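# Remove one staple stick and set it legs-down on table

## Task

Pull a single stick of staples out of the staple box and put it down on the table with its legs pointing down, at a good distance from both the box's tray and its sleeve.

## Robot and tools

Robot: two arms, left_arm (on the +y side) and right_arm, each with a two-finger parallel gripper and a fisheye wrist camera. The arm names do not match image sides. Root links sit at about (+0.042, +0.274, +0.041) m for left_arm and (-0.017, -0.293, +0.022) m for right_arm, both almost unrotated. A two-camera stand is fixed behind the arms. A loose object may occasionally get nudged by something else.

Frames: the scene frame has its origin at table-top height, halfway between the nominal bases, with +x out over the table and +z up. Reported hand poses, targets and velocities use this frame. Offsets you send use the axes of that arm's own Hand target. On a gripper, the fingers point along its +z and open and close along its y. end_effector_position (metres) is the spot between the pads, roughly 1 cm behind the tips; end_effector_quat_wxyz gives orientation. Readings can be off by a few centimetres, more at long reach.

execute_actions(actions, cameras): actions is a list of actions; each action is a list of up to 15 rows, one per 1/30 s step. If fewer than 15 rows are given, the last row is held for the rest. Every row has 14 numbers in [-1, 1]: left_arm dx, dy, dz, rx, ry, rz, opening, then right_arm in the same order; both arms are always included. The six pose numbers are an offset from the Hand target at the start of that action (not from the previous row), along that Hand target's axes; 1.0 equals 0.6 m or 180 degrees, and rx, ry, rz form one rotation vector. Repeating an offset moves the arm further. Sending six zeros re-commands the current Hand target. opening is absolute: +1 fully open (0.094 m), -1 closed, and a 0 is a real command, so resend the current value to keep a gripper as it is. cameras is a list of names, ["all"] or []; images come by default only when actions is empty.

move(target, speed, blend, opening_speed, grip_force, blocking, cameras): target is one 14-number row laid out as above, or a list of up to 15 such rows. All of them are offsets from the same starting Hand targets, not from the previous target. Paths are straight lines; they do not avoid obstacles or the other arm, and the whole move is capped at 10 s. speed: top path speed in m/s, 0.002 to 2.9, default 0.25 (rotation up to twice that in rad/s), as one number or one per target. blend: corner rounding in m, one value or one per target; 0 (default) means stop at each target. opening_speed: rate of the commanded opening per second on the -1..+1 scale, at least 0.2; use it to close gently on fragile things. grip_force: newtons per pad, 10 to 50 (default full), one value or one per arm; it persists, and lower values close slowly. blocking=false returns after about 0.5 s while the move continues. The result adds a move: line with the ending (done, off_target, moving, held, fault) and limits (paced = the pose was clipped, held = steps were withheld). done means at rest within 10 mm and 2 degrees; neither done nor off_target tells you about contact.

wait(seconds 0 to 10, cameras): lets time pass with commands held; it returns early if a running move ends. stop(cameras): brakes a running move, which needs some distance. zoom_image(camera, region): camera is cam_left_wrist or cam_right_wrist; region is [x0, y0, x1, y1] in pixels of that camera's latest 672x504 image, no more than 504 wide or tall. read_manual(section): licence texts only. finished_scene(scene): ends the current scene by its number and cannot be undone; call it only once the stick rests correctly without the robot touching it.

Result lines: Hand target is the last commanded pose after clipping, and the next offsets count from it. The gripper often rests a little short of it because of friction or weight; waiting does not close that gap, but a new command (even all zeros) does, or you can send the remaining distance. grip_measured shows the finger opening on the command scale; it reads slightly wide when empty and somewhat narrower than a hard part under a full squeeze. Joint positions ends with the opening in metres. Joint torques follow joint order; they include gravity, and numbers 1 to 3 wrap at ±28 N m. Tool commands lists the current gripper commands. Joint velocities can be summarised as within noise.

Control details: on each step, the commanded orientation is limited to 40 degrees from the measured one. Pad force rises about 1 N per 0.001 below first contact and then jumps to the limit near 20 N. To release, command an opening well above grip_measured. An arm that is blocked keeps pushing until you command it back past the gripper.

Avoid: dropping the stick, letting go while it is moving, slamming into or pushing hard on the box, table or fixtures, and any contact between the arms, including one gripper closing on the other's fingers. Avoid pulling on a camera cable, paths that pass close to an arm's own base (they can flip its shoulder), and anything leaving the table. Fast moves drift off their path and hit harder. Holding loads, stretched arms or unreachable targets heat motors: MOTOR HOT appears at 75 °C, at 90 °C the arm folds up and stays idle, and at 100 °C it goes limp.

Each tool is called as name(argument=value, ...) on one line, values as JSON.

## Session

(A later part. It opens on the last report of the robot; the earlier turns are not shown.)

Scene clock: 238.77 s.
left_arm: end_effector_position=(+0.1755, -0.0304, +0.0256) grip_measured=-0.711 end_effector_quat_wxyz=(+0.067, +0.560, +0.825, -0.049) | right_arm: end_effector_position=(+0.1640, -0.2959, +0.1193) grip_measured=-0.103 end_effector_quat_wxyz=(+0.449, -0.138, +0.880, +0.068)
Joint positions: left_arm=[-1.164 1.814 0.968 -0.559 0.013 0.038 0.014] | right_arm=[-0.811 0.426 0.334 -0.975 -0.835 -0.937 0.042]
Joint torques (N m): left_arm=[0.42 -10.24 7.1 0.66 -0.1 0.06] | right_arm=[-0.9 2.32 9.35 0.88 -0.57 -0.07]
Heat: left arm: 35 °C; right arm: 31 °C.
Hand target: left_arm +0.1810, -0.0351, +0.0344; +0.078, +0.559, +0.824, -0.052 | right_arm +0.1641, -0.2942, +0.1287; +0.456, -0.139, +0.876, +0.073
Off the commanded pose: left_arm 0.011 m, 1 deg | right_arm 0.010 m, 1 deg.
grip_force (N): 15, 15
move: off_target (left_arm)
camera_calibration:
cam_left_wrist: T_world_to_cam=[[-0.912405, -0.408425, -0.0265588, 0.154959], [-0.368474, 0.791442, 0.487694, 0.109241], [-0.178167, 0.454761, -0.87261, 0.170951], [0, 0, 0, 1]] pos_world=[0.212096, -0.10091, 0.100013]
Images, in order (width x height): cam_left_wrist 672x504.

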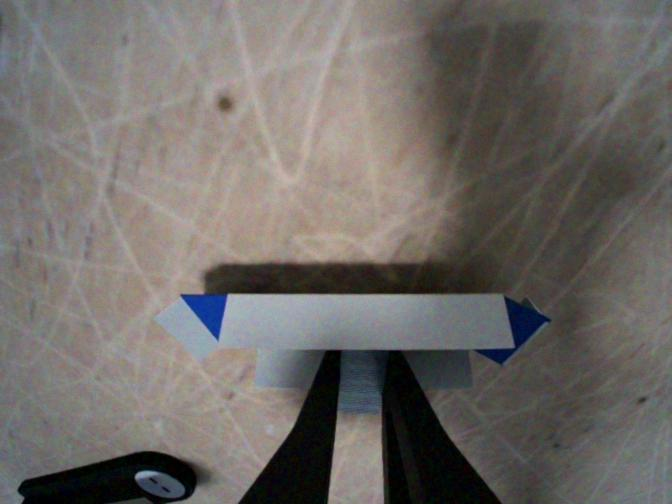

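move(target=[[0.0085,0.0002,0.03,0,0,0,-0.8,0,0,0,0,0,0,-0.1]], speed=0.04, cameras=["cam_left_wrist"])

zoom_image(camera="cam_left_wrist", region=[220, 240, 520, 460])

Scene clock: 239.73 s.
left_arm: end_effector_position=(+0.1777, -0.0354, +0.0250) grip_measured=-0.711 end_effector_quat_wxyz=(+0.076, +0.559, +0.824, -0.055) | right_arm: end_effector_position=(+0.1640, -0.2959, +0.1193) grip_measured=-0.103 end_effector_quat_wxyz=(+0.449, -0.138, +0.880, +0.068)
Joint positions: left_arm=[-1.164 1.818 0.966 -0.531 0.013 0.038 0.014] | right_arm=[-0.811 0.426 0.334 -0.975 -0.835 -0.937 0.042]
Joint torques (N m): left_arm=[0.46 -7.42 4.29 1.19 -0.1 0.07] | right_arm=[-0.9 2.33 9.35 0.88 -0.57 -0.07]
Heat: left arm: 35 °C; right arm: 31 °C.
Hand target: left_arm +0.1805, -0.0334, +0.0157; +0.077, +0.559, +0.824, -0.052 | right_arm +0.1641, -0.2942, +0.1287; +0.456, -0.139, +0.876, +0.073
Off the commanded pose: left_arm 0.010 m, 0 deg | right_arm 0.010 m, 1 deg.
grip_force (N): 15, 15
move: done
camera_calibration:
cam_left_wrist: T_world_to_cam=[[-0.912186, -0.408919, -0.0264987, 0.154915], [-0.372663, 0.800941, 0.468631, 0.115821], [-0.170408, 0.437354, -0.882996, 0.171332], [0, 0, 0, 1]] pos_world=[0.213669, -0.104351, 0.101113]
Images, in order (width x height): cam_left_wrist 672x504.

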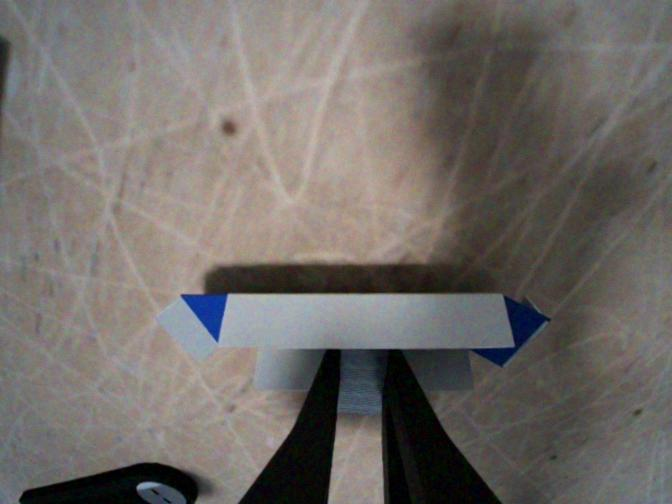

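Scaled by 1.680 from the camera's 672x504 image, which has a finer 960x720 frame.

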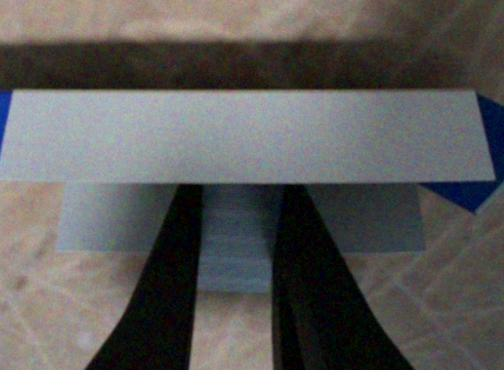

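move(target=[[-0.015,-0.0,-0.08,0,0,0,-0.8,0,0,0,0,0,0,-0.1]], speed=0.04, cameras=["cam_left_wrist"])

zoom_image(camera="cam_left_wrist", region=[200, 200, 540, 450])

Scene clock: 241.83 s.
left_arm: end_effector_position=(+0.1729, -0.0245, +0.0483) grip_measured=-0.711 end_effector_quat_wxyz=(+0.055, +0.560, +0.825, -0.042) | right_arm: end_effector_position=(+0.1640, -0.2959, +0.1193) grip_measured=-0.103 end_effector_quat_wxyz=(+0.449, -0.138, +0.880, +0.068)
Joint positions: left_arm=[-1.164 1.765 1.017 -0.684 0.013 0.038 0.014] | right_arm=[-0.811 0.426 0.334 -0.975 -0.835 -0.937 0.042]
Joint torques (N m): left_arm=[0.43 -11.54 7.91 0.62 -0.1 0.07] | right_arm=[-0.9 2.33 9.33 0.89 -0.57 -0.07]
Heat: left arm: 35 °C; right arm: 32 °C.
Hand target: left_arm +0.1804, -0.0334, +0.0645; +0.077, +0.559, +0.824, -0.052 | right_arm +0.1641, -0.2942, +0.1287; +0.456, -0.139, +0.876, +0.073
Off the commanded pose: left_arm 0.020 m, 3 deg | right_arm 0.010 m, 1 deg.
grip_force (N): 15, 15
move: off_target (left_arm)
camera_calibration:
cam_left_wrist: T_world_to_cam=[[-0.912719, -0.407718, -0.0266328, 0.15572], [-0.362865, 0.778899, 0.511512, 0.0900657], [-0.187808, 0.476531, -0.858863, 0.189125], [0, 0, 0, 1]] pos_world=[0.21033, -0.0967862, 0.12051]
Images, in order (width x height): cam_left_wrist 672x504.

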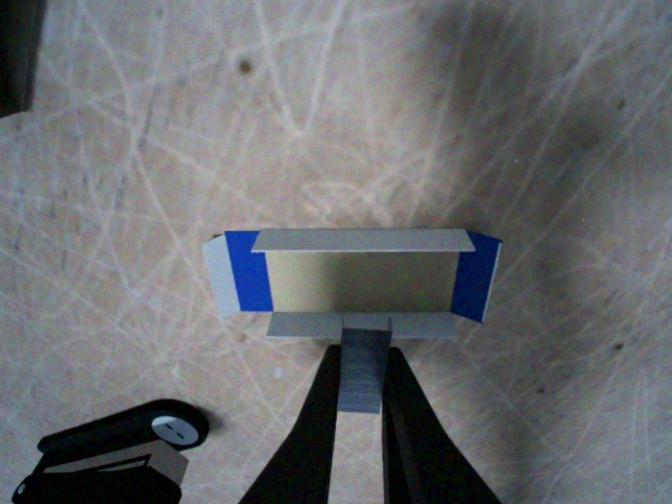

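Scaled by 1.482 from the camera's 672x504 image, which has a finer 960x720 frame.

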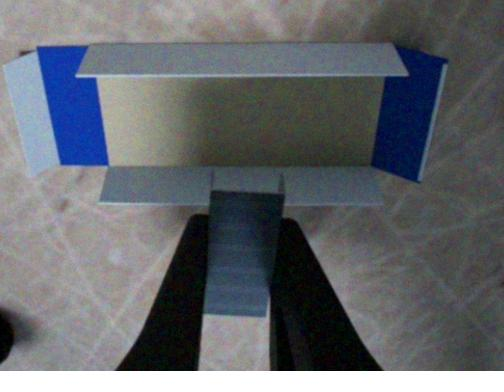

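move(target=[[-0.0072,0.0,0.0598,0,0,0,-0.8,0,0,0,0,0,0,-0.1]], speed=0.06, cameras=["cam_left_wrist"])

zoom_image(camera="cam_left_wrist", region=[220, 260, 520, 480])

Scene clock: 243.43 s.
left_arm: end_effector_position=(+0.1796, -0.0396, +0.0319) grip_measured=-0.711 end_effector_quat_wxyz=(+0.069, +0.560, +0.824, -0.051) | right_arm: end_effector_position=(+0.1640, -0.2959, +0.1193) grip_measured=-0.103 end_effector_quat_wxyz=(+0.449, -0.138, +0.880, +0.068)
Joint positions: left_arm=[-1.164 1.829 1.017 -0.587 0.013 0.038 0.014] | right_arm=[-0.811 0.426 0.334 -0.975 -0.835 -0.937 0.042]
Joint torques (N m): left_arm=[0.35 -8.36 5.96 1.03 -0.09 0.06] | right_arm=[-0.9 2.35 9.35 0.89 -0.57 -0.07]
Heat: left arm: 34 °C; right arm: 32 °C.
Hand target: left_arm +0.1845, -0.0435, +0.0301; +0.077, +0.559, +0.824, -0.052 | right_arm +0.1641, -0.2942, +0.1287; +0.456, -0.139, +0.876, +0.073
Off the commanded pose: left_arm 0.007 m, 1 deg | right_arm 0.010 m, 1 deg.
grip_force (N): 15, 15
move: done
camera_calibration:
cam_left_wrist: T_world_to_cam=[[-0.912329, -0.408595, -0.0265784, 0.155112], [-0.369712, 0.794133, 0.482355, 0.115364], [-0.175981, 0.449893, -0.875573, 0.180838], [0, 0, 0, 1]] pos_world=[0.215988, -0.109594, 0.106813]
Images, in order (width x height): cam_left_wrist 672x504.

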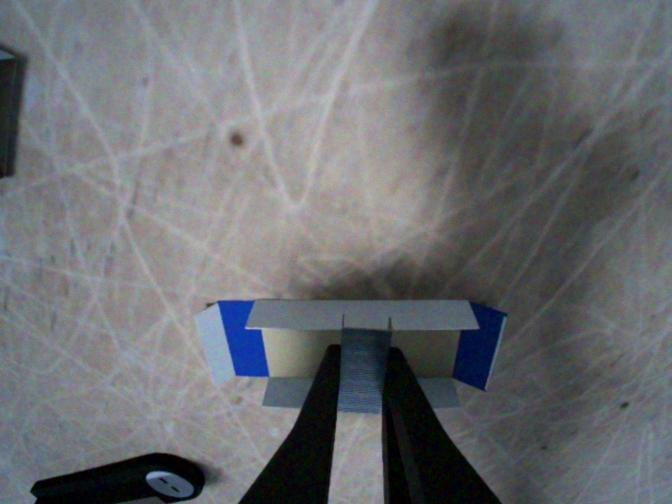

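Scaled by 1.680 from the camera's 672x504 image, which has a finer 960x720 frame.

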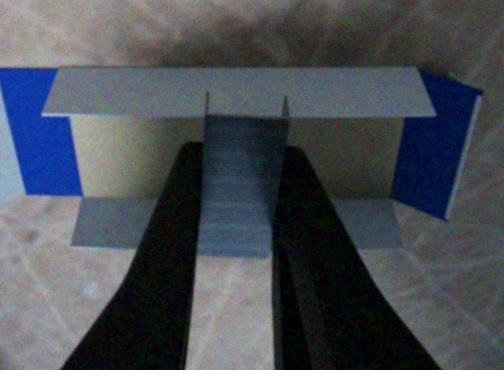

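move(target=[[0.0022,0.0005,0.0165,0,0,0,-0.8,0,0,0,0,0,0,-0.1]], speed=0.04, cameras=["cam_left_wrist"])

zoom_image(camera="cam_left_wrist", region=[220, 260, 520, 480])

Scene clock: 244.57 s.
left_arm: end_effector_position=(+0.1827, -0.0466, +0.0272) grip_measured=-0.711 end_effector_quat_wxyz=(+0.079, +0.559, +0.823, -0.057) | right_arm: end_effector_position=(+0.1640, -0.2959, +0.1193) grip_measured=-0.103 end_effector_quat_wxyz=(+0.449, -0.138, +0.880, +0.068)
Joint positions: left_arm=[-1.164 1.849 1.017 -0.545 0.013 0.038 0.014] | right_arm=[-0.811 0.426 0.334 -0.975 -0.835 -0.937 0.042]
Joint torques (N m): left_arm=[0.43 -8.21 4.82 1.04 -0.09 0.06] | right_arm=[-0.9 2.35 9.35 0.88 -0.57 -0.07]
Heat: left arm: 34 °C; right arm: 32 °C.
Hand target: left_arm +0.1850, -0.0439, +0.0201; +0.077, +0.559, +0.824, -0.052 | right_arm +0.1641, -0.2942, +0.1287; +0.456, -0.139, +0.876, +0.073
Off the commanded pose: left_arm 0.008 m, 1 deg | right_arm 0.010 m, 1 deg.
grip_force (N): 15, 15
move: done
camera_calibration:
cam_left_wrist: T_world_to_cam=[[-0.912121, -0.409066, -0.0264575, 0.154913], [-0.373807, 0.80354, 0.463241, 0.126087], [-0.168236, 0.432422, -0.885837, 0.178501], [0, 0, 0, 1]] pos_world=[0.218462, -0.115134, 0.103813]
Images, in order (width x height): cam_left_wrist 672x504.

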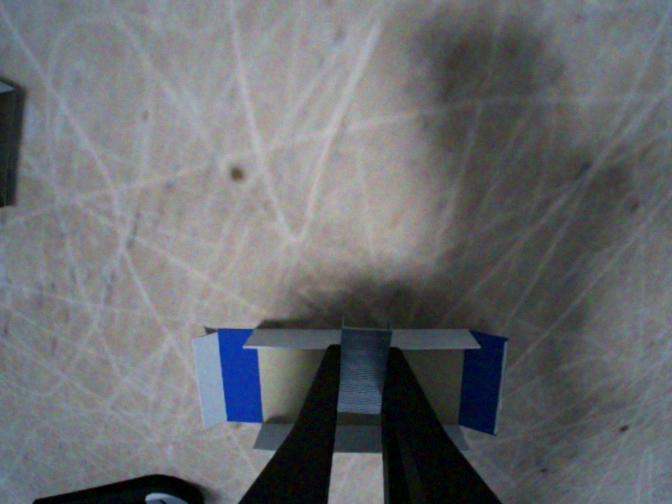

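Scaled by 1.680 from the camera's 672x504 image, which has a finer 960x720 frame.

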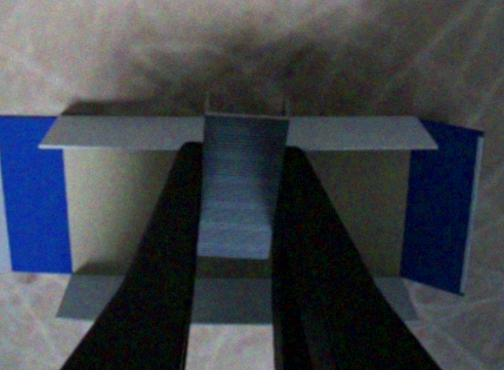

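move(target=[[-0.006,-0.0002,-0.035,0,0,0,-0.8,0,0,0,0,0,0,-0.1],[0.001,0.0,0.001,0,0,0,-0.8,0,0,0,0,0,0,-0.1]], speed=0.05, cameras=["cam_left_wrist"])

zoom_image(camera="cam_left_wrist", region=[220, 260, 520, 480])

Scene clock: 246.50 s.
left_arm: end_effector_position=(+0.1830, -0.0473, +0.0279) grip_measured=-0.711 end_effector_quat_wxyz=(+0.079, +0.559, +0.823, -0.057) | right_arm: end_effector_position=(+0.1640, -0.2959, +0.1193) grip_measured=-0.103 end_effector_quat_wxyz=(+0.449, -0.138, +0.880, +0.068)
Joint positions: left_arm=[-1.164 1.848 1.018 -0.545 0.013 0.038 0.014] | right_arm=[-0.811 0.426 0.334 -0.975 -0.835 -0.937 0.042]
Joint torques (N m): left_arm=[0.44 -8.16 4.51 1.06 -0.09 0.06] | right_arm=[-0.9 2.35 9.35 0.88 -0.57 -0.07]
Heat: left arm: 34 °C; right arm: 32 °C.
Hand target: left_arm +0.1848, -0.0436, +0.0195; +0.078, +0.559, +0.824, -0.052 | right_arm +0.1641, -0.2942, +0.1287; +0.456, -0.139, +0.876, +0.073
Off the commanded pose: left_arm 0.009 m, 1 deg | right_arm 0.010 m, 1 deg.
grip_force (N): 15, 15
move: done
camera_calibration:
cam_left_wrist: T_world_to_cam=[[-0.912071, -0.409179, -0.0264342, 0.154886], [-0.374289, 0.804507, 0.461169, 0.12662], [-0.167434, 0.430513, -0.886919, 0.179174], [0, 0, 0, 1]] pos_world=[0.218659, -0.115627, 0.104613]
Images, in order (width x height): cam_left_wrist 672x504.

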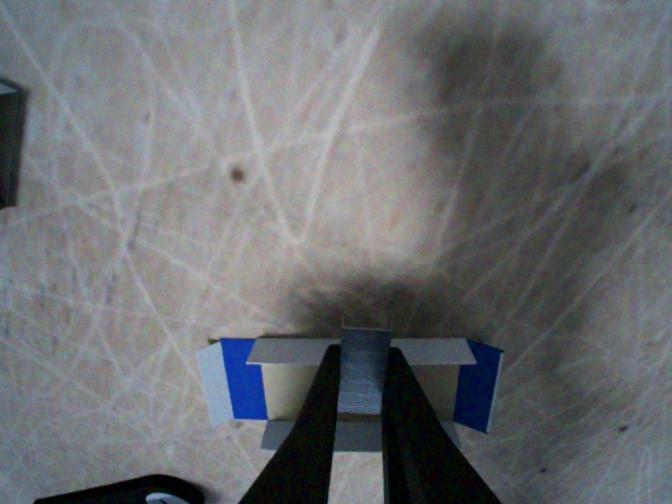

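Scaled by 1.680 from the camera's 672x504 image, which has a finer 960x720 frame.

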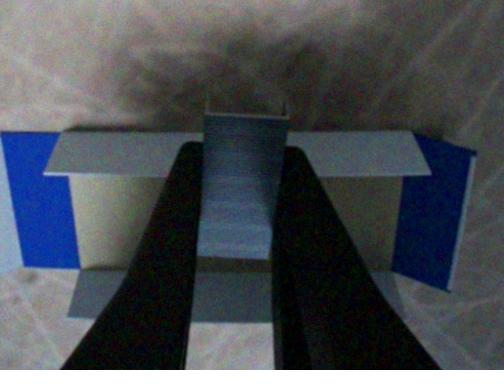

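move(target=[[-0.0012,-0.0004,-0.022,0,0,0,-0.8,0,0,0,0,0,0,-0.1]], speed=0.05)

move(target=[[0.01,0.0,0.007,0,0,0,-0.8,0,0,0,0,0,0,-0.1]], speed=0.05, cameras=["cam_left_wrist"])

zoom_image(camera="cam_left_wrist", region=[220, 260, 520, 480])

Scene clock: 247.43 s.
left_arm: end_effector_position=(+0.1822, -0.0455, +0.0275) grip_measured=-0.711 end_effector_quat_wxyz=(+0.076, +0.559, +0.824, -0.055) | right_arm: end_effector_position=(+0.1640, -0.2959, +0.1193) grip_measured=-0.103 end_effector_quat_wxyz=(+0.449, -0.138, +0.880, +0.068)
Joint positions: left_arm=[-1.164 1.848 1.018 -0.553 0.013 0.038 0.014] | right_arm=[-0.811 0.426 0.334 -0.975 -0.835 -0.937 0.042]
Joint torques (N m): left_arm=[0.39 -11.12 5.63 0.64 -0.1 0.06] | right_arm=[-0.9 2.33 9.35 0.88 -0.57 -0.07]
Heat: left arm: 34 °C; right arm: 32 °C.
Hand target: left_arm +0.1840, -0.0420, +0.0326; +0.078, +0.559, +0.824, -0.052 | right_arm +0.1641, -0.2942, +0.1287; +0.456, -0.139, +0.876, +0.073
Off the commanded pose: left_arm 0.006 m, 0 deg | right_arm 0.010 m, 1 deg.
grip_force (N): 15, 15
move: done

Scene clock: 248.20 s.
left_arm: end_effector_position=(+0.1819, -0.0449, +0.0270) grip_measured=-0.711 end_effector_quat_wxyz=(+0.079, +0.559, +0.823, -0.057) | right_arm: end_effector_position=(+0.1640, -0.2959, +0.1193) grip_measured=-0.103 end_effector_quat_wxyz=(+0.449, -0.138, +0.880, +0.068)
Joint positions: left_arm=[-1.164 1.844 1.008 -0.542 0.013 0.038 0.014] | right_arm=[-0.811 0.426 0.334 -0.975 -0.835 -0.937 0.042]
Joint velocities: left_arm=[-0.046 0.007 0.002 -0.037 0.007 -0.007 0] | right_arm=[within noise]
Joint torques (N m): left_arm=[0.43 -11.03 4.07 0.8 -0.09 0.07] | right_arm=[-0.9 2.33 9.35 0.88 -0.57 -0.08]
Heat: left arm: 34 °C; right arm: 32 °C.
Hand target: left_arm +0.1820, -0.0372, +0.0273; +0.077, +0.559, +0.824, -0.052 | right_arm +0.1641, -0.2942, +0.1287; +0.456, -0.139, +0.876, +0.073
Off the commanded pose: left_arm 0.008 m, 1 deg | right_arm 0.010 m, 1 deg.
grip_force (N): 15, 15
move: done
camera_calibration:
cam_left_wrist: T_world_to_cam=[[-0.912121, -0.409066, -0.0264575, 0.154874], [-0.373807, 0.80354, 0.463241, 0.124514], [-0.168236, 0.432422, -0.885837, 0.177455], [0, 0, 0, 1]] pos_world=[0.217662, -0.113434, 0.103613]
Images, in order (width x height): cam_left_wrist 672x504.

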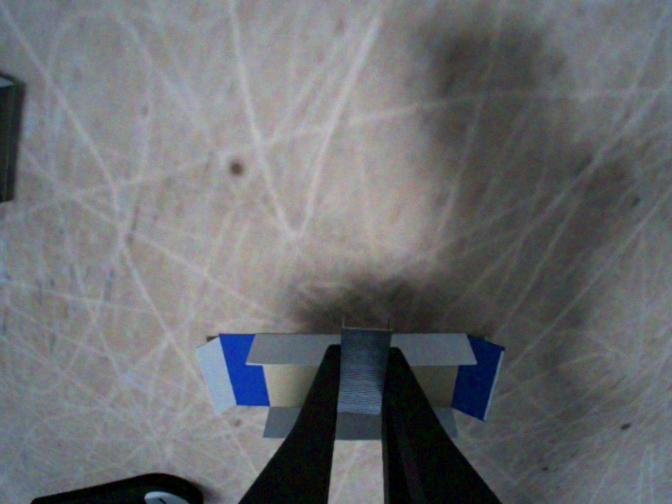

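Scaled by 1.680 from the camera's 672x504 image, which has a finer 960x720 frame.

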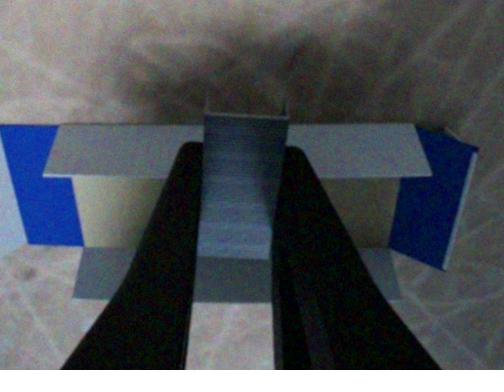

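move(target=[[-0.008,-0.0,-0.045,0,0,0,-0.8,0,0,0,0,0,0,-0.1]], speed=0.05, cameras=["cam_left_wrist"])

zoom_image(camera="cam_left_wrist", region=[220, 240, 520, 460])

Scene clock: 250.30 s.
left_arm: end_effector_position=(+0.1738, -0.0266, +0.0377) grip_measured=-0.711 end_effector_quat_wxyz=(+0.054, +0.560, +0.826, -0.042) | right_arm: end_effector_position=(+0.1640, -0.2959, +0.1193) grip_measured=-0.103 end_effector_quat_wxyz=(+0.449, -0.138, +0.880, +0.068)
Joint positions: left_arm=[-1.164 1.796 1.008 -0.647 0.013 0.038 0.014] | right_arm=[-0.811 0.426 0.334 -0.975 -0.835 -0.937 0.042]
Joint torques (N m): left_arm=[0.43 -11.78 8.01 0.66 -0.1 0.07] | right_arm=[-0.9 2.33 9.35 0.88 -0.57 -0.08]
Heat: left arm: 34 °C; right arm: 32 °C.
Hand target: left_arm +0.1819, -0.0370, +0.0548; +0.078, +0.559, +0.824, -0.052 | right_arm +0.1641, -0.2942, +0.1287; +0.456, -0.139, +0.876, +0.073
Off the commanded pose: left_arm 0.021 m, 3 deg | right_arm 0.010 m, 1 deg.
grip_force (N): 15, 15
move: off_target (left_arm)
camera_calibration:
cam_left_wrist: T_world_to_cam=[[-0.912728, -0.407695, -0.0266992, 0.155418], [-0.362383, 0.777639, 0.513767, 0.0972771], [-0.188698, 0.478604, -0.857514, 0.181382], [0, 0, 0, 1]] pos_world=[0.211333, -0.0990935, 0.10971]
Images, in order (width x height): cam_left_wrist 672x504.

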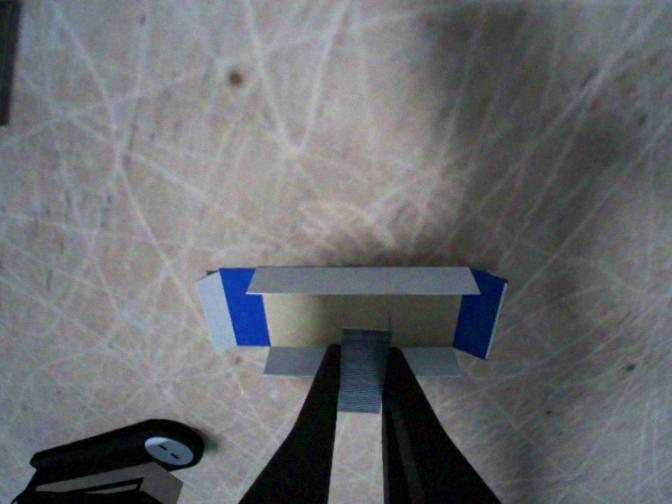

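Scaled by 1.680 from the camera's 672x504 image, which has a finer 960x720 frame.

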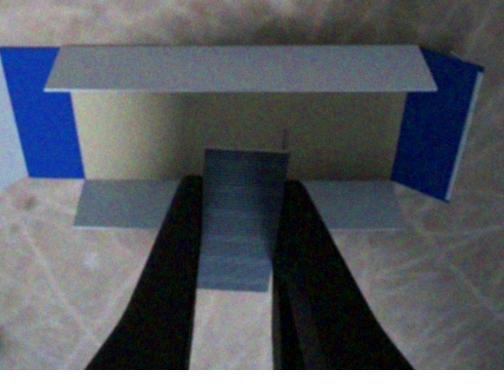

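move(target=[[0.0077,0.0,0.0562,0,0,0,-0.8,0,0,0,0,0,0,-0.1]], speed=0.05, cameras=["cam_left_wrist"])

zoom_image(camera="cam_left_wrist", region=[220, 260, 520, 480])

Scene clock: 251.67 s.
left_arm: end_effector_position=(+0.1801, -0.0409, +0.0273) grip_measured=-0.711 end_effector_quat_wxyz=(+0.077, +0.559, +0.824, -0.056) | right_arm: end_effector_position=(+0.1640, -0.2959, +0.1193) grip_measured=-0.103 end_effector_quat_wxyz=(+0.449, -0.138, +0.880, +0.068)
Joint positions: left_arm=[-1.164 1.83 0.992 -0.542 0.013 0.038 0.014] | right_arm=[-0.811 0.426 0.334 -0.975 -0.835 -0.937 0.042]
Joint torques (N m): left_arm=[0.42 -8.09 4.77 1.06 -0.1 0.07] | right_arm=[-0.9 2.33 9.35 0.88 -0.57 -0.08]
Heat: left arm: 34 °C; right arm: 32 °C.
Hand target: left_arm +0.1825, -0.0385, +0.0207; +0.077, +0.559, +0.824, -0.052 | right_arm +0.1641, -0.2942, +0.1287; +0.456, -0.139, +0.876, +0.073
Off the commanded pose: left_arm 0.007 m, 0 deg | right_arm 0.010 m, 1 deg.
grip_force (N): 15, 15
move: done
camera_calibration:
cam_left_wrist: T_world_to_cam=[[-0.912116, -0.409075, -0.0264847, 0.154881], [-0.373371, 0.802362, 0.465629, 0.120315], [-0.169227, 0.434596, -0.884584, 0.17594], [0, 0, 0, 1]] pos_world=[0.215965, -0.109641, 0.103713]
Images, in order (width x height): cam_left_wrist 672x504.

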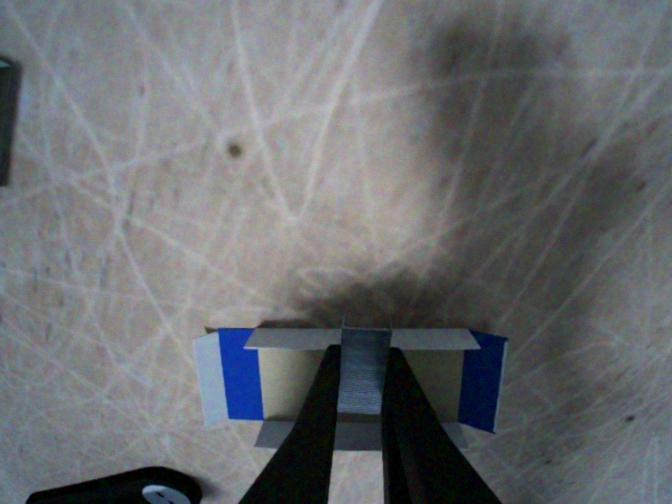

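Scaled by 1.680 from the camera's 672x504 image, which has a finer 960x720 frame.

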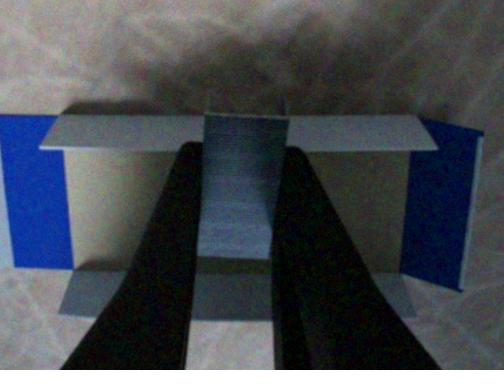

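move(target=[[-0.0077,0.0,-0.0562,0,0,0,-0.8,0,0,0,0,0,0,-0.1]], speed=0.1, cameras=["cam_left_wrist"])

zoom_image(camera="cam_left_wrist", region=[220, 220, 520, 440])

Scene clock: 253.27 s.
left_arm: end_effector_position=(+0.1745, -0.0282, +0.0393) grip_measured=-0.711 end_effector_quat_wxyz=(+0.056, +0.560, +0.825, -0.043) | right_arm: end_effector_position=(+0.1640, -0.2959, +0.1193) grip_measured=-0.103 end_effector_quat_wxyz=(+0.449, -0.138, +0.880, +0.068)
Joint positions: left_arm=[-1.164 1.795 1.012 -0.647 0.013 0.038 0.014] | right_arm=[-0.811 0.426 0.334 -0.975 -0.835 -0.937 0.042]
Joint torques (N m): left_arm=[0.44 -11.59 7.72 0.66 -0.1 0.06] | right_arm=[-0.9 2.33 9.35 0.88 -0.57 -0.07]
Heat: left arm: 34 °C; right arm: 32 °C.
Hand target: left_arm +0.1818, -0.0368, +0.0546; +0.077, +0.559, +0.824, -0.052 | right_arm +0.1641, -0.2942, +0.1287; +0.456, -0.139, +0.876, +0.073
Off the commanded pose: left_arm 0.019 m, 3 deg | right_arm 0.010 m, 1 deg.
grip_force (N): 15, 15
move: off_target (left_arm)
camera_calibration:
cam_left_wrist: T_world_to_cam=[[-0.91268, -0.407802, -0.0267115, 0.155419], [-0.363474, 0.780117, 0.509219, 0.0983375], [-0.186822, 0.474463, -0.860222, 0.183248], [0, 0, 0, 1]] pos_world=[0.211826, -0.100279, 0.11171]
Images, in order (width x height): cam_left_wrist 672x504.

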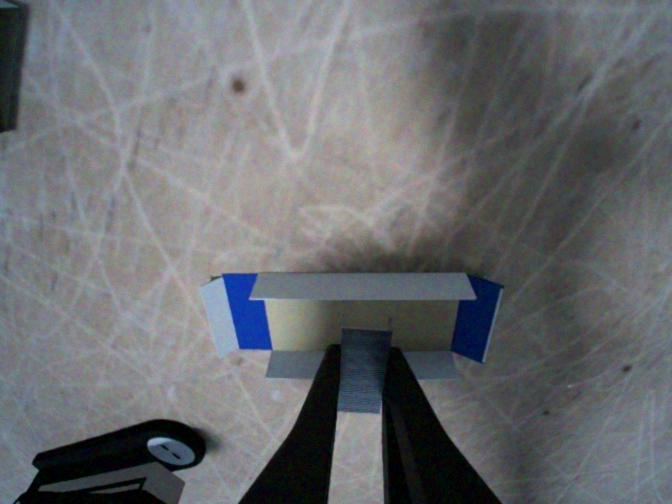

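Scaled by 1.680 from the camera's 672x504 image, which has a finer 960x720 frame.

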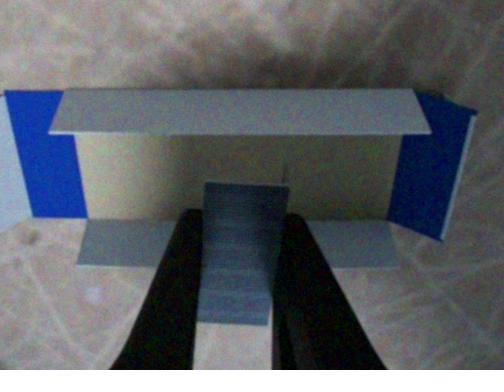

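move(target=[[0.0158,0.0007,0.0582,0,0,0,-0.8,0,0,0,0,0,0,-0.1]], speed=0.06, cameras=["cam_left_wrist"])

zoom_image(camera="cam_left_wrist", region=[220, 260, 520, 480])

Scene clock: 254.47 s.
left_arm: end_effector_position=(+0.1787, -0.0376, +0.0257) grip_measured=-0.711 end_effector_quat_wxyz=(+0.078, +0.560, +0.823, -0.056) | right_arm: end_effector_position=(+0.1640, -0.2959, +0.1193) grip_measured=-0.103 end_effector_quat_wxyz=(+0.449, -0.138, +0.880, +0.068)
Joint positions: left_arm=[-1.164 1.821 0.972 -0.529 0.013 0.039 0.014] | right_arm=[-0.811 0.426 0.334 -0.975 -0.835 -0.937 0.042]
Joint torques (N m): left_arm=[0.59 -7.98 4.55 1.07 -0.1 0.07] | right_arm=[-0.9 2.33 9.35 0.88 -0.57 -0.07]
Heat: left arm: 34 °C; right arm: 32 °C.
Hand target: left_arm +0.1812, -0.0341, +0.0186; +0.077, +0.559, +0.824, -0.052 | right_arm +0.1641, -0.2942, +0.1287; +0.456, -0.139, +0.876, +0.073
Off the commanded pose: left_arm 0.008 m, 1 deg | right_arm 0.010 m, 1 deg.
grip_force (N): 15, 15
move: done
camera_calibration:
cam_left_wrist: T_world_to_cam=[[-0.912586, -0.408016, -0.0266421, 0.155001], [-0.372768, 0.803436, 0.464258, 0.117809], [-0.168019, 0.433606, -0.885299, 0.172572], [0, 0, 0, 1]] pos_world=[0.214363, -0.106237, 0.102213]
Images, in order (width x height): cam_left_wrist 672x504.

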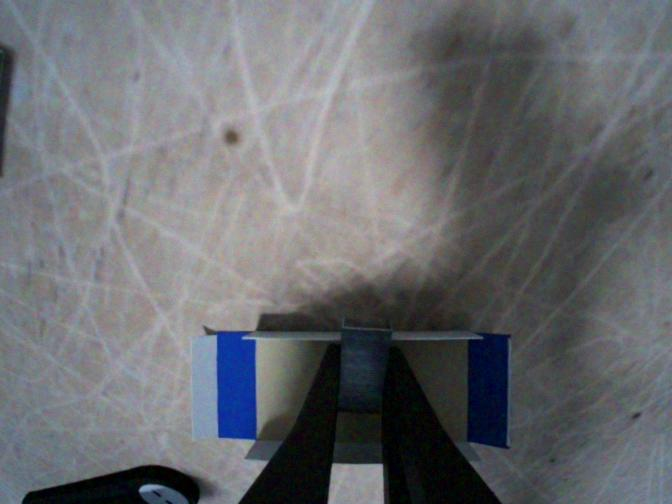

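Scaled by 1.680 from the camera's 672x504 image, which has a finer 960x720 frame.

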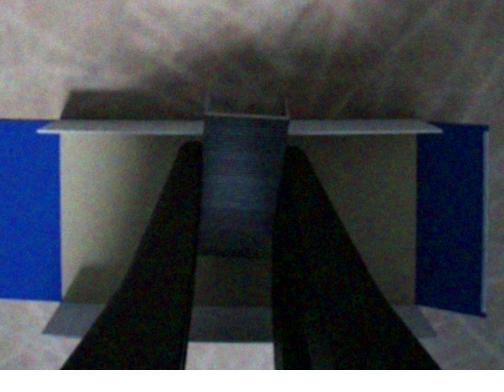

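move(target=[[-0.0158,-0.0007,-0.0582,0,0,0,-0.8,0,0,0,0,0,0,-0.1]], speed=0.1, cameras=["cam_left_wrist"])

zoom_image(camera="cam_left_wrist", region=[220, 220, 520, 440])

Scene clock: 255.87 s.
left_arm: end_effector_position=(+0.1747, -0.0287, +0.0399) grip_measured=-0.711 end_effector_quat_wxyz=(+0.057, +0.561, +0.825, -0.044) | right_arm: end_effector_position=(+0.1640, -0.2959, +0.1193) grip_measured=-0.103 end_effector_quat_wxyz=(+0.449, -0.138, +0.880, +0.068)
Joint positions: left_arm=[-1.164 1.794 1.013 -0.647 0.013 0.039 0.014] | right_arm=[-0.811 0.426 0.334 -0.975 -0.835 -0.937 0.042]
Joint torques (N m): left_arm=[0.43 -11.48 7.65 0.64 -0.11 0.05] | right_arm=[-0.9 2.33 9.35 0.88 -0.57 -0.07]
Heat: left arm: 34 °C; right arm: 32 °C.
Hand target: left_arm +0.1819, -0.0369, +0.0546; +0.077, +0.559, +0.824, -0.052 | right_arm +0.1641, -0.2942, +0.1287; +0.456, -0.139, +0.876, +0.073
Off the commanded pose: left_arm 0.018 m, 2 deg | right_arm 0.010 m, 1 deg.
grip_force (N): 15, 15
move: off_target (left_arm)
camera_calibration:
cam_left_wrist: T_world_to_cam=[[-0.91311, -0.406832, -0.0267868, 0.155566], [-0.363116, 0.781596, 0.507203, 0.098572], [-0.18541, 0.472859, -0.86141, 0.183814], [0, 0, 0, 1]] pos_world=[0.211923, -0.100673, 0.112511]
Images, in order (width x height): cam_left_wrist 672x504.

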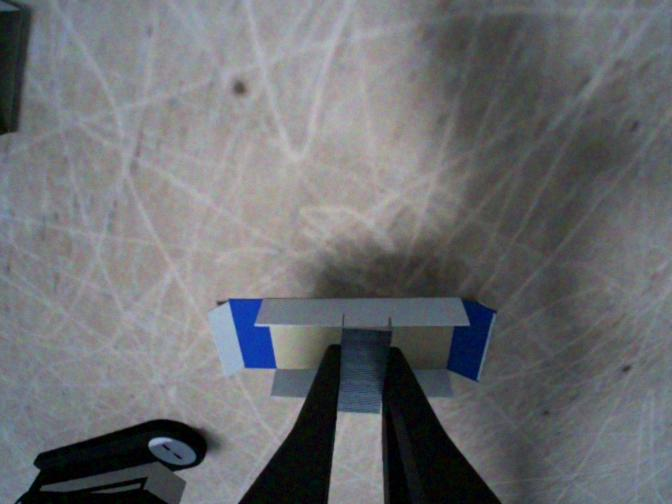

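Scaled by 1.680 from the camera's 672x504 image, which has a finer 960x720 frame.

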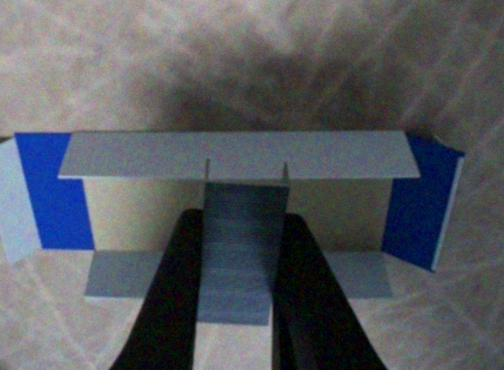

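move(target=[0.0266,0.0009,0.056,0,0,0,-0.8,0,0,0,0,0,0,-0.1], speed=0.06, cameras=["cam_left_wrist"])

Scene clock: 257.57 s.
left_arm: end_effector_position=(+0.1771, -0.0319, +0.0263) grip_measured=-0.711 end_effector_quat_wxyz=(+0.079, +0.559, +0.823, -0.057) | right_arm: end_effector_position=(+0.1640, -0.2959, +0.1193) grip_measured=-0.103 end_effector_quat_wxyz=(+0.449, -0.138, +0.880, +0.068)
Joint positions: left_arm=[-1.161 1.799 0.945 -0.523 0.013 0.04 0.014] | right_arm=[-0.811 0.426 0.334 -0.975 -0.835 -0.937 0.042]
Joint torques (N m): left_arm=[0.47 -7.73 4.38 1.05 -0.09 0.07] | right_arm=[-0.9 2.33 9.33 0.88 -0.57 -0.07]
Heat: left arm: 34 °C; right arm: 32 °C.
Hand target: left_arm +0.1789, -0.0280, +0.0188; +0.077, +0.559, +0.824, -0.052 | right_arm +0.1641, -0.2942, +0.1287; +0.456, -0.139, +0.876, +0.073
Off the commanded pose: left_arm 0.009 m, 1 deg | right_arm 0.010 m, 1 deg.
grip_force (N): 15, 15
move: done
camera_calibration:
cam_left_wrist: T_world_to_cam=[[-0.912093, -0.409097, -0.0269528, 0.155879], [-0.374191, 0.803798, 0.462482, 0.112655], [-0.167536, 0.431912, -0.886219, 0.170289], [0, 0, 0, 1]] pos_world=[0.21286, -0.100332, 0.103013]
Images, in order (width x height): cam_left_wrist 672x504.

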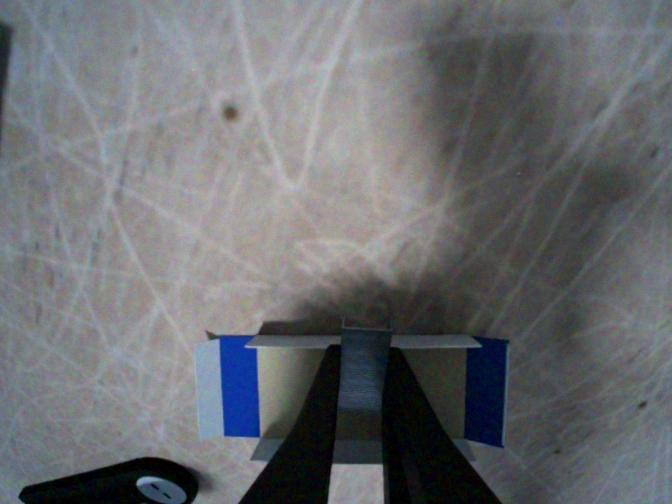

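move(target=[[0.006,0,-0.002,0,0,0,-0.8,0,0,0,0,0,0,-0.1],[0.0087,0,0.012,0,0,0,-0.8,0,0,0,0,0,0,-0.1]], speed=0.04, cameras=["cam_left_wrist"])

Scene clock: 258.93 s.
left_arm: end_effector_position=(+0.1758, -0.0289, +0.0224) grip_measured=-0.711 end_effector_quat_wxyz=(+0.078, +0.559, +0.823, -0.056) | right_arm: end_effector_position=(+0.1640, -0.2959, +0.1193) grip_measured=-0.103 end_effector_quat_wxyz=(+0.449, -0.138, +0.880, +0.068)
Joint positions: left_arm=[-1.161 1.799 0.927 -0.507 0.013 0.041 0.014] | right_arm=[-0.811 0.426 0.334 -0.975 -0.835 -0.937 0.042]
Joint torques (N m): left_arm=[0.59 -7.08 3.52 1.29 -0.05 0.08] | right_arm=[-0.9 2.33 9.35 0.89 -0.57 -0.07]
Heat: left arm: 34 °C; right arm: 32 °C.
Hand target: left_arm +0.1775, -0.0245, +0.0107; +0.077, +0.559, +0.824, -0.052 | right_arm +0.1641, -0.2942, +0.1287; +0.456, -0.139, +0.876, +0.073
Off the commanded pose: left_arm 0.013 m, 1 deg | right_arm 0.010 m, 1 deg.
grip_force (N): 15, 15
move: off_target (left_arm)
camera_calibration:
cam_left_wrist: T_world_to_cam=[[-0.912229, -0.408783, -0.0271121, 0.155711], [-0.373596, 0.802899, 0.464521, 0.111368], [-0.16812, 0.433878, -0.885147, 0.165424], [0, 0, 0, 1]] pos_world=[0.211462, -0.0975387, 0.0989132]
Images, in order (width x height): cam_left_wrist 672x504.

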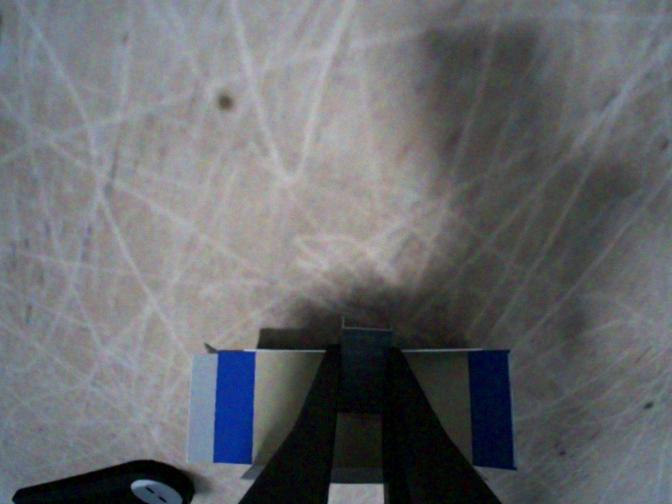

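move(target=[[-0.0055,0,-0.03,0,0,0,-0.8,0,0,0,0,0,0,-0.1],[0.0047,0,-0.038,0,0,0,-0.8,0,0,0,0,0,0,-0.1],[0.011,0,-0.005,0,0,0,-0.8,0,0,0,0,0,0,-0.1]], speed=0.06, blend=0.003, cameras=["cam_left_wrist"])

Scene clock: 260.20 s.
left_arm: end_effector_position=(+0.1729, -0.0224, +0.0220) grip_measured=-0.711 end_effector_quat_wxyz=(+0.076, +0.560, +0.823, -0.055) | right_arm: end_effector_position=(+0.1640, -0.2959, +0.1193) grip_measured=-0.103 end_effector_quat_wxyz=(+0.449, -0.138, +0.880, +0.068)
Joint positions: left_arm=[-1.161 1.779 0.902 -0.506 0.013 0.042 0.014] | right_arm=[-0.811 0.426 0.334 -0.975 -0.835 -0.937 0.042]
Joint torques (N m): left_arm=[0.61 -7.5 3.36 1.27 -0.09 0.07] | right_arm=[-0.9 2.35 9.35 0.88 -0.57 -0.07]
Heat: left arm: 33 °C; right arm: 32 °C.
Hand target: left_arm +0.1749, -0.0179, +0.0124; +0.077, +0.559, +0.824, -0.052 | right_arm +0.1641, -0.2942, +0.1287; +0.456, -0.139, +0.876, +0.073
Off the commanded pose: left_arm 0.011 m, 0 deg | right_arm 0.010 m, 1 deg.
grip_force (N): 15, 15
move: off_target (left_arm)
camera_calibration:
cam_left_wrist: T_world_to_cam=[[-0.912593, -0.407962, -0.0272127, 0.155881], [-0.372076, 0.80104, 0.468928, 0.104927], [-0.169506, 0.438066, -0.882817, 0.162066], [0, 0, 0, 1]] pos_world=[0.208768, -0.0914524, 0.0981133]
Images, in order (width x height): cam_left_wrist 672x504.

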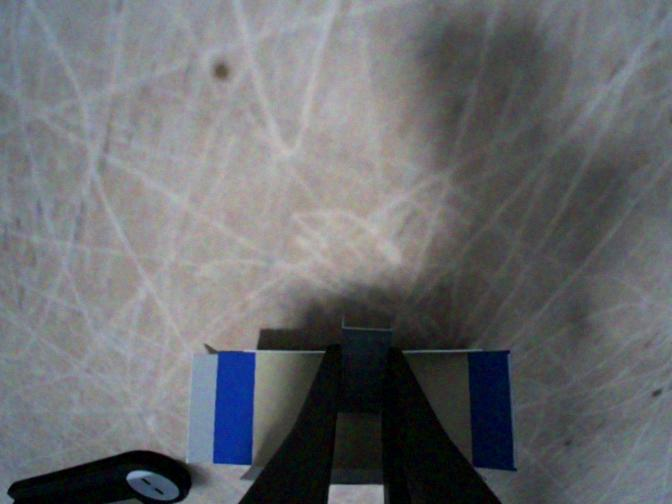

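move(target=[-0.012,0,-0.065,0,0,0,-0.8,0,0,0,0,0,0,-0.1], speed=0.06, cameras=["cam_left_wrist"])

Scene clock: 261.67 s.
left_arm: end_effector_position=(+0.1671, -0.0093, +0.0378) grip_measured=-0.711 end_effector_quat_wxyz=(+0.057, +0.561, +0.825, -0.043) | right_arm: end_effector_position=(+0.1640, -0.2959, +0.1193) grip_measured=-0.103 end_effector_quat_wxyz=(+0.449, -0.138, +0.880, +0.068)
Joint positions: left_arm=[-1.161 1.726 0.921 -0.622 0.013 0.042 0.014] | right_arm=[-0.811 0.426 0.334 -0.975 -0.835 -0.937 0.042]
Joint torques (N m): left_arm=[0.62 -10.67 7.64 0.66 -0.09 0.07] | right_arm=[-0.9 2.35 9.35 0.89 -0.57 -0.07]
Heat: left arm: 33 °C; right arm: 32 °C.
Hand target: left_arm +0.1748, -0.0178, +0.0521; +0.077, +0.559, +0.824, -0.052 | right_arm +0.1641, -0.2942, +0.1287; +0.456, -0.139, +0.876, +0.073
Off the commanded pose: left_arm 0.018 m, 3 deg | right_arm 0.010 m, 1 deg.
grip_force (N): 15, 15
move: off_target (left_arm)
camera_calibration:
cam_left_wrist: T_world_to_cam=[[-0.913235, -0.406521, -0.0272564, 0.156432], [-0.363006, 0.781452, 0.507503, 0.08169], [-0.185011, 0.473364, -0.861219, 0.171391], [0, 0, 0, 1]] pos_world=[0.204222, -0.0813741, 0.110411]
Images, in order (width x height): cam_left_wrist 672x504.

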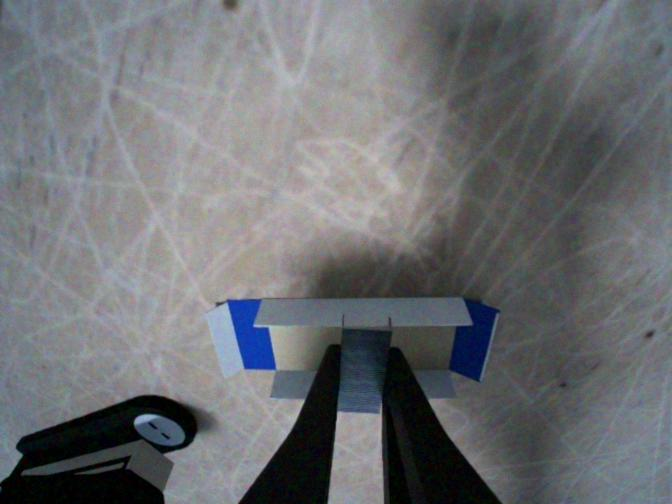

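move(target=[[0.0327,0,0.0278,0,0,0,-0.8,0,0,0,0,0,0,-0.1],[0.0297,0,0.060,0,0,0,-0.8,0,0,0,0,0,0,-0.1]], speed=0.06, cameras=["cam_left_wrist"])

Scene clock: 263.33 s.
left_arm: end_effector_position=(+0.1667, -0.0066, +0.0241) grip_measured=-0.711 end_effector_quat_wxyz=(+0.073, +0.560, +0.824, -0.052) | right_arm: end_effector_position=(+0.1640, -0.2959, +0.1193) grip_measured=-0.103 end_effector_quat_wxyz=(+0.449, -0.138, +0.880, +0.068)
Joint positions: left_arm=[-1.158 1.723 0.844 -0.513 0.013 0.045 0.014] | right_arm=[-0.811 0.426 0.334 -0.975 -0.835 -0.937 0.042]
Joint torques (N m): left_arm=[0.57 -5.49 4.22 1.38 -0.09 0.06] | right_arm=[-0.91 2.35 9.35 0.88 -0.57 -0.08]
Heat: left arm: 33 °C; right arm: 32 °C.
Hand target: left_arm +0.1708, -0.0076, +0.0134; +0.077, +0.559, +0.824, -0.052 | right_arm +0.1641, -0.2942, +0.1287; +0.456, -0.139, +0.876, +0.073
Off the commanded pose: left_arm 0.011 m, 1 deg | right_arm 0.010 m, 1 deg.
grip_force (N): 15, 15
move: off_target (left_arm)
camera_calibration:
cam_left_wrist: T_world_to_cam=[[-0.91281, -0.407438, -0.0277859, 0.156825], [-0.370446, 0.797456, 0.476271, 0.0884696], [-0.171893, 0.445038, -0.87886, 0.156215], [0, 0, 0, 1]] pos_world=[0.202777, -0.076176, 0.0995132]
Images, in order (width x height): cam_left_wrist 672x504.

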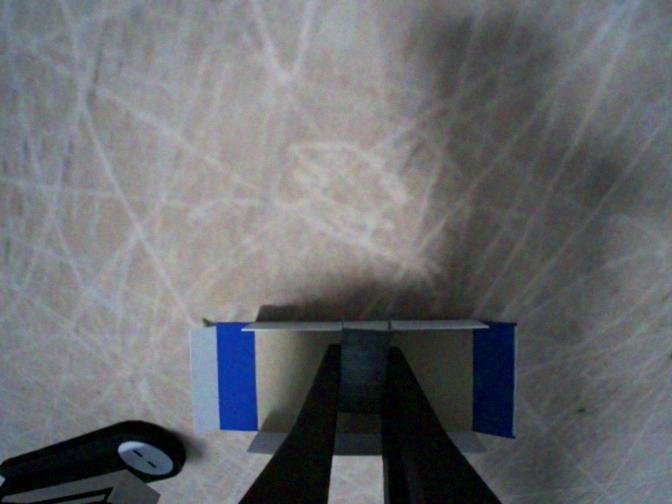

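move(target=[[0.006,0,-0.008,0,0,0,-0.8,0,0,0,0,0,0,-0.1],[0.010,0,0.007,0,0,0,-0.8,0,0,0,0,0,0,-0.1]], speed=0.05, cameras=["cam_left_wrist"])

Scene clock: 264.70 s.
left_arm: end_effector_position=(+0.1665, -0.0061, +0.0232) grip_measured=-0.711 end_effector_quat_wxyz=(+0.076, +0.560, +0.823, -0.055) | right_arm: end_effector_position=(+0.1640, -0.2959, +0.1193) grip_measured=-0.103 end_effector_quat_wxyz=(+0.449, -0.138, +0.880, +0.068)
Joint positions: left_arm=[-1.158 1.717 0.831 -0.498 0.013 0.045 0.014] | right_arm=[-0.811 0.426 0.334 -0.975 -0.835 -0.937 0.042]
Joint torques (N m): left_arm=[0.62 -5.29 2.99 1.51 -0.09 0.07] | right_arm=[-0.9 2.35 9.33 0.89 -0.57 -0.07]
Heat: left arm: 33 °C; right arm: 32 °C.
Hand target: left_arm +0.1689, -0.0029, +0.0081; +0.077, +0.559, +0.824, -0.052 | right_arm +0.1641, -0.2942, +0.1287; +0.456, -0.139, +0.876, +0.073
Off the commanded pose: left_arm 0.016 m, 0 deg | right_arm 0.010 m, 1 deg.
grip_force (N): 15, 15
move: off_target (left_arm)
camera_calibration:
cam_left_wrist: T_world_to_cam=[[-0.91288, -0.407279, -0.0278305, 0.15676], [-0.371692, 0.801051, 0.469214, 0.0888639], [-0.168807, 0.438681, -0.882646, 0.154815], [0, 0, 0, 1]] pos_world=[0.202267, -0.075254, 0.0993132]
Images, in order (width x height): cam_left_wrist 672x504.

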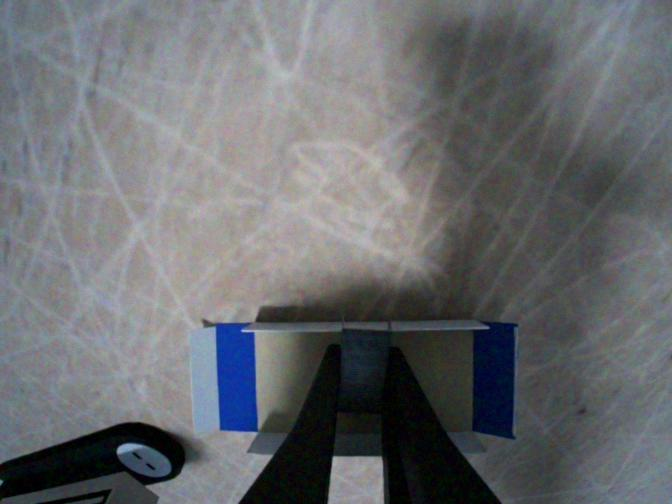

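zoom_image(camera="cam_left_wrist", region=[230, 290, 500, 480])

Scaled by 1.867 from the camera's 672x504 image, which has a finer 960x720 frame.

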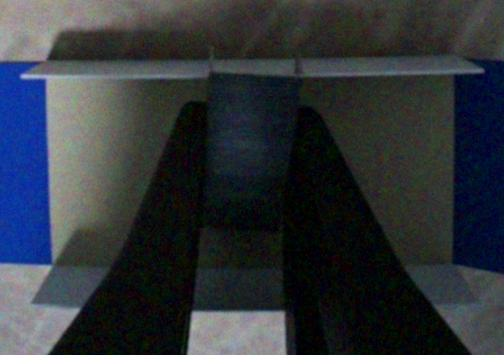

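move(target=[[-0.0114,0,-0.0606,0,0,0,-0.8,0,0,0,0,0,0,-0.1],[-0.0008,0,-0.0626,0,0,0,-0.8,0,0,0,0,0,0,-0.1],[0.0093,0,-0.009,0,0,0,-0.8,0,0,0,0,0,0,-0.1]], speed=0.06, cameras=["cam_left_wrist"])

zoom_image(camera="cam_left_wrist", region=[230, 290, 500, 480])

Scene clock: 267.70 s.
left_arm: end_effector_position=(+0.1661, -0.0026, +0.0236) grip_measured=-0.711 end_effector_quat_wxyz=(+0.083, +0.559, +0.823, -0.059) | right_arm: end_effector_position=(+0.1640, -0.2959, +0.1193) grip_measured=-0.103 end_effector_quat_wxyz=(+0.449, -0.138, +0.880, +0.068)
Joint positions: left_arm=[-1.155 1.692 0.799 -0.474 0.013 0.046 0.014] | right_arm=[-0.811 0.426 0.334 -0.975 -0.835 -0.937 0.042]
Joint torques (N m): left_arm=[0.49 -5.67 3.86 1.16 -0.08 0.07] | right_arm=[-0.91 2.33 9.33 0.88 -0.57 -0.07]
Heat: left arm: 32 °C; right arm: 32 °C.
Hand target: left_arm +0.1666, +0.0031, +0.0124; +0.078, +0.559, +0.824, -0.052 | right_arm +0.1641, -0.2942, +0.1287; +0.456, -0.139, +0.876, +0.073
Off the commanded pose: left_arm 0.013 m, 1 deg | right_arm 0.010 m, 1 deg.
grip_force (N): 15, 15
move: off_target (left_arm)
camera_calibration:
cam_left_wrist: T_world_to_cam=[[-0.911731, -0.409825, -0.0281183, 0.157649], [-0.376862, 0.807232, 0.454259, 0.0868669], [-0.163469, 0.424759, -0.890426, 0.152781], [0, 0, 0, 1]] pos_world=[0.201445, -0.0704083, 0.101013]
Images, in order (width x height): cam_left_wrist 672x504.

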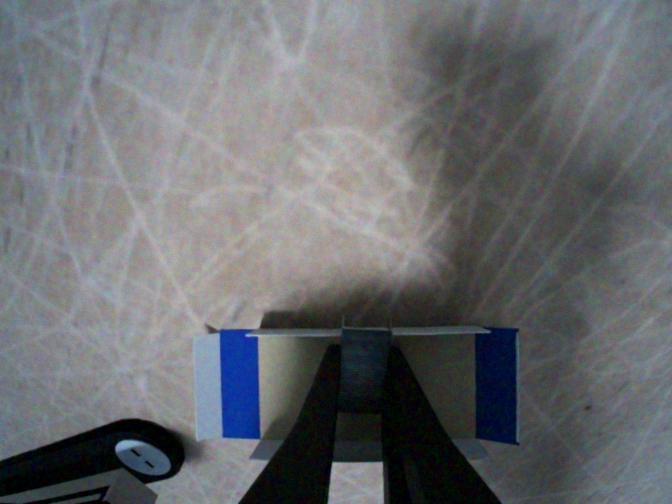

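Scaled by 1.867 from the camera's 672x504 image, which has a finer 960x720 frame.

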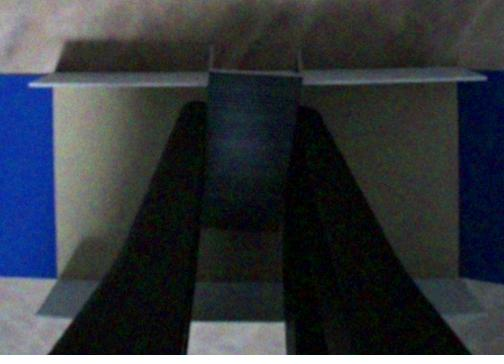

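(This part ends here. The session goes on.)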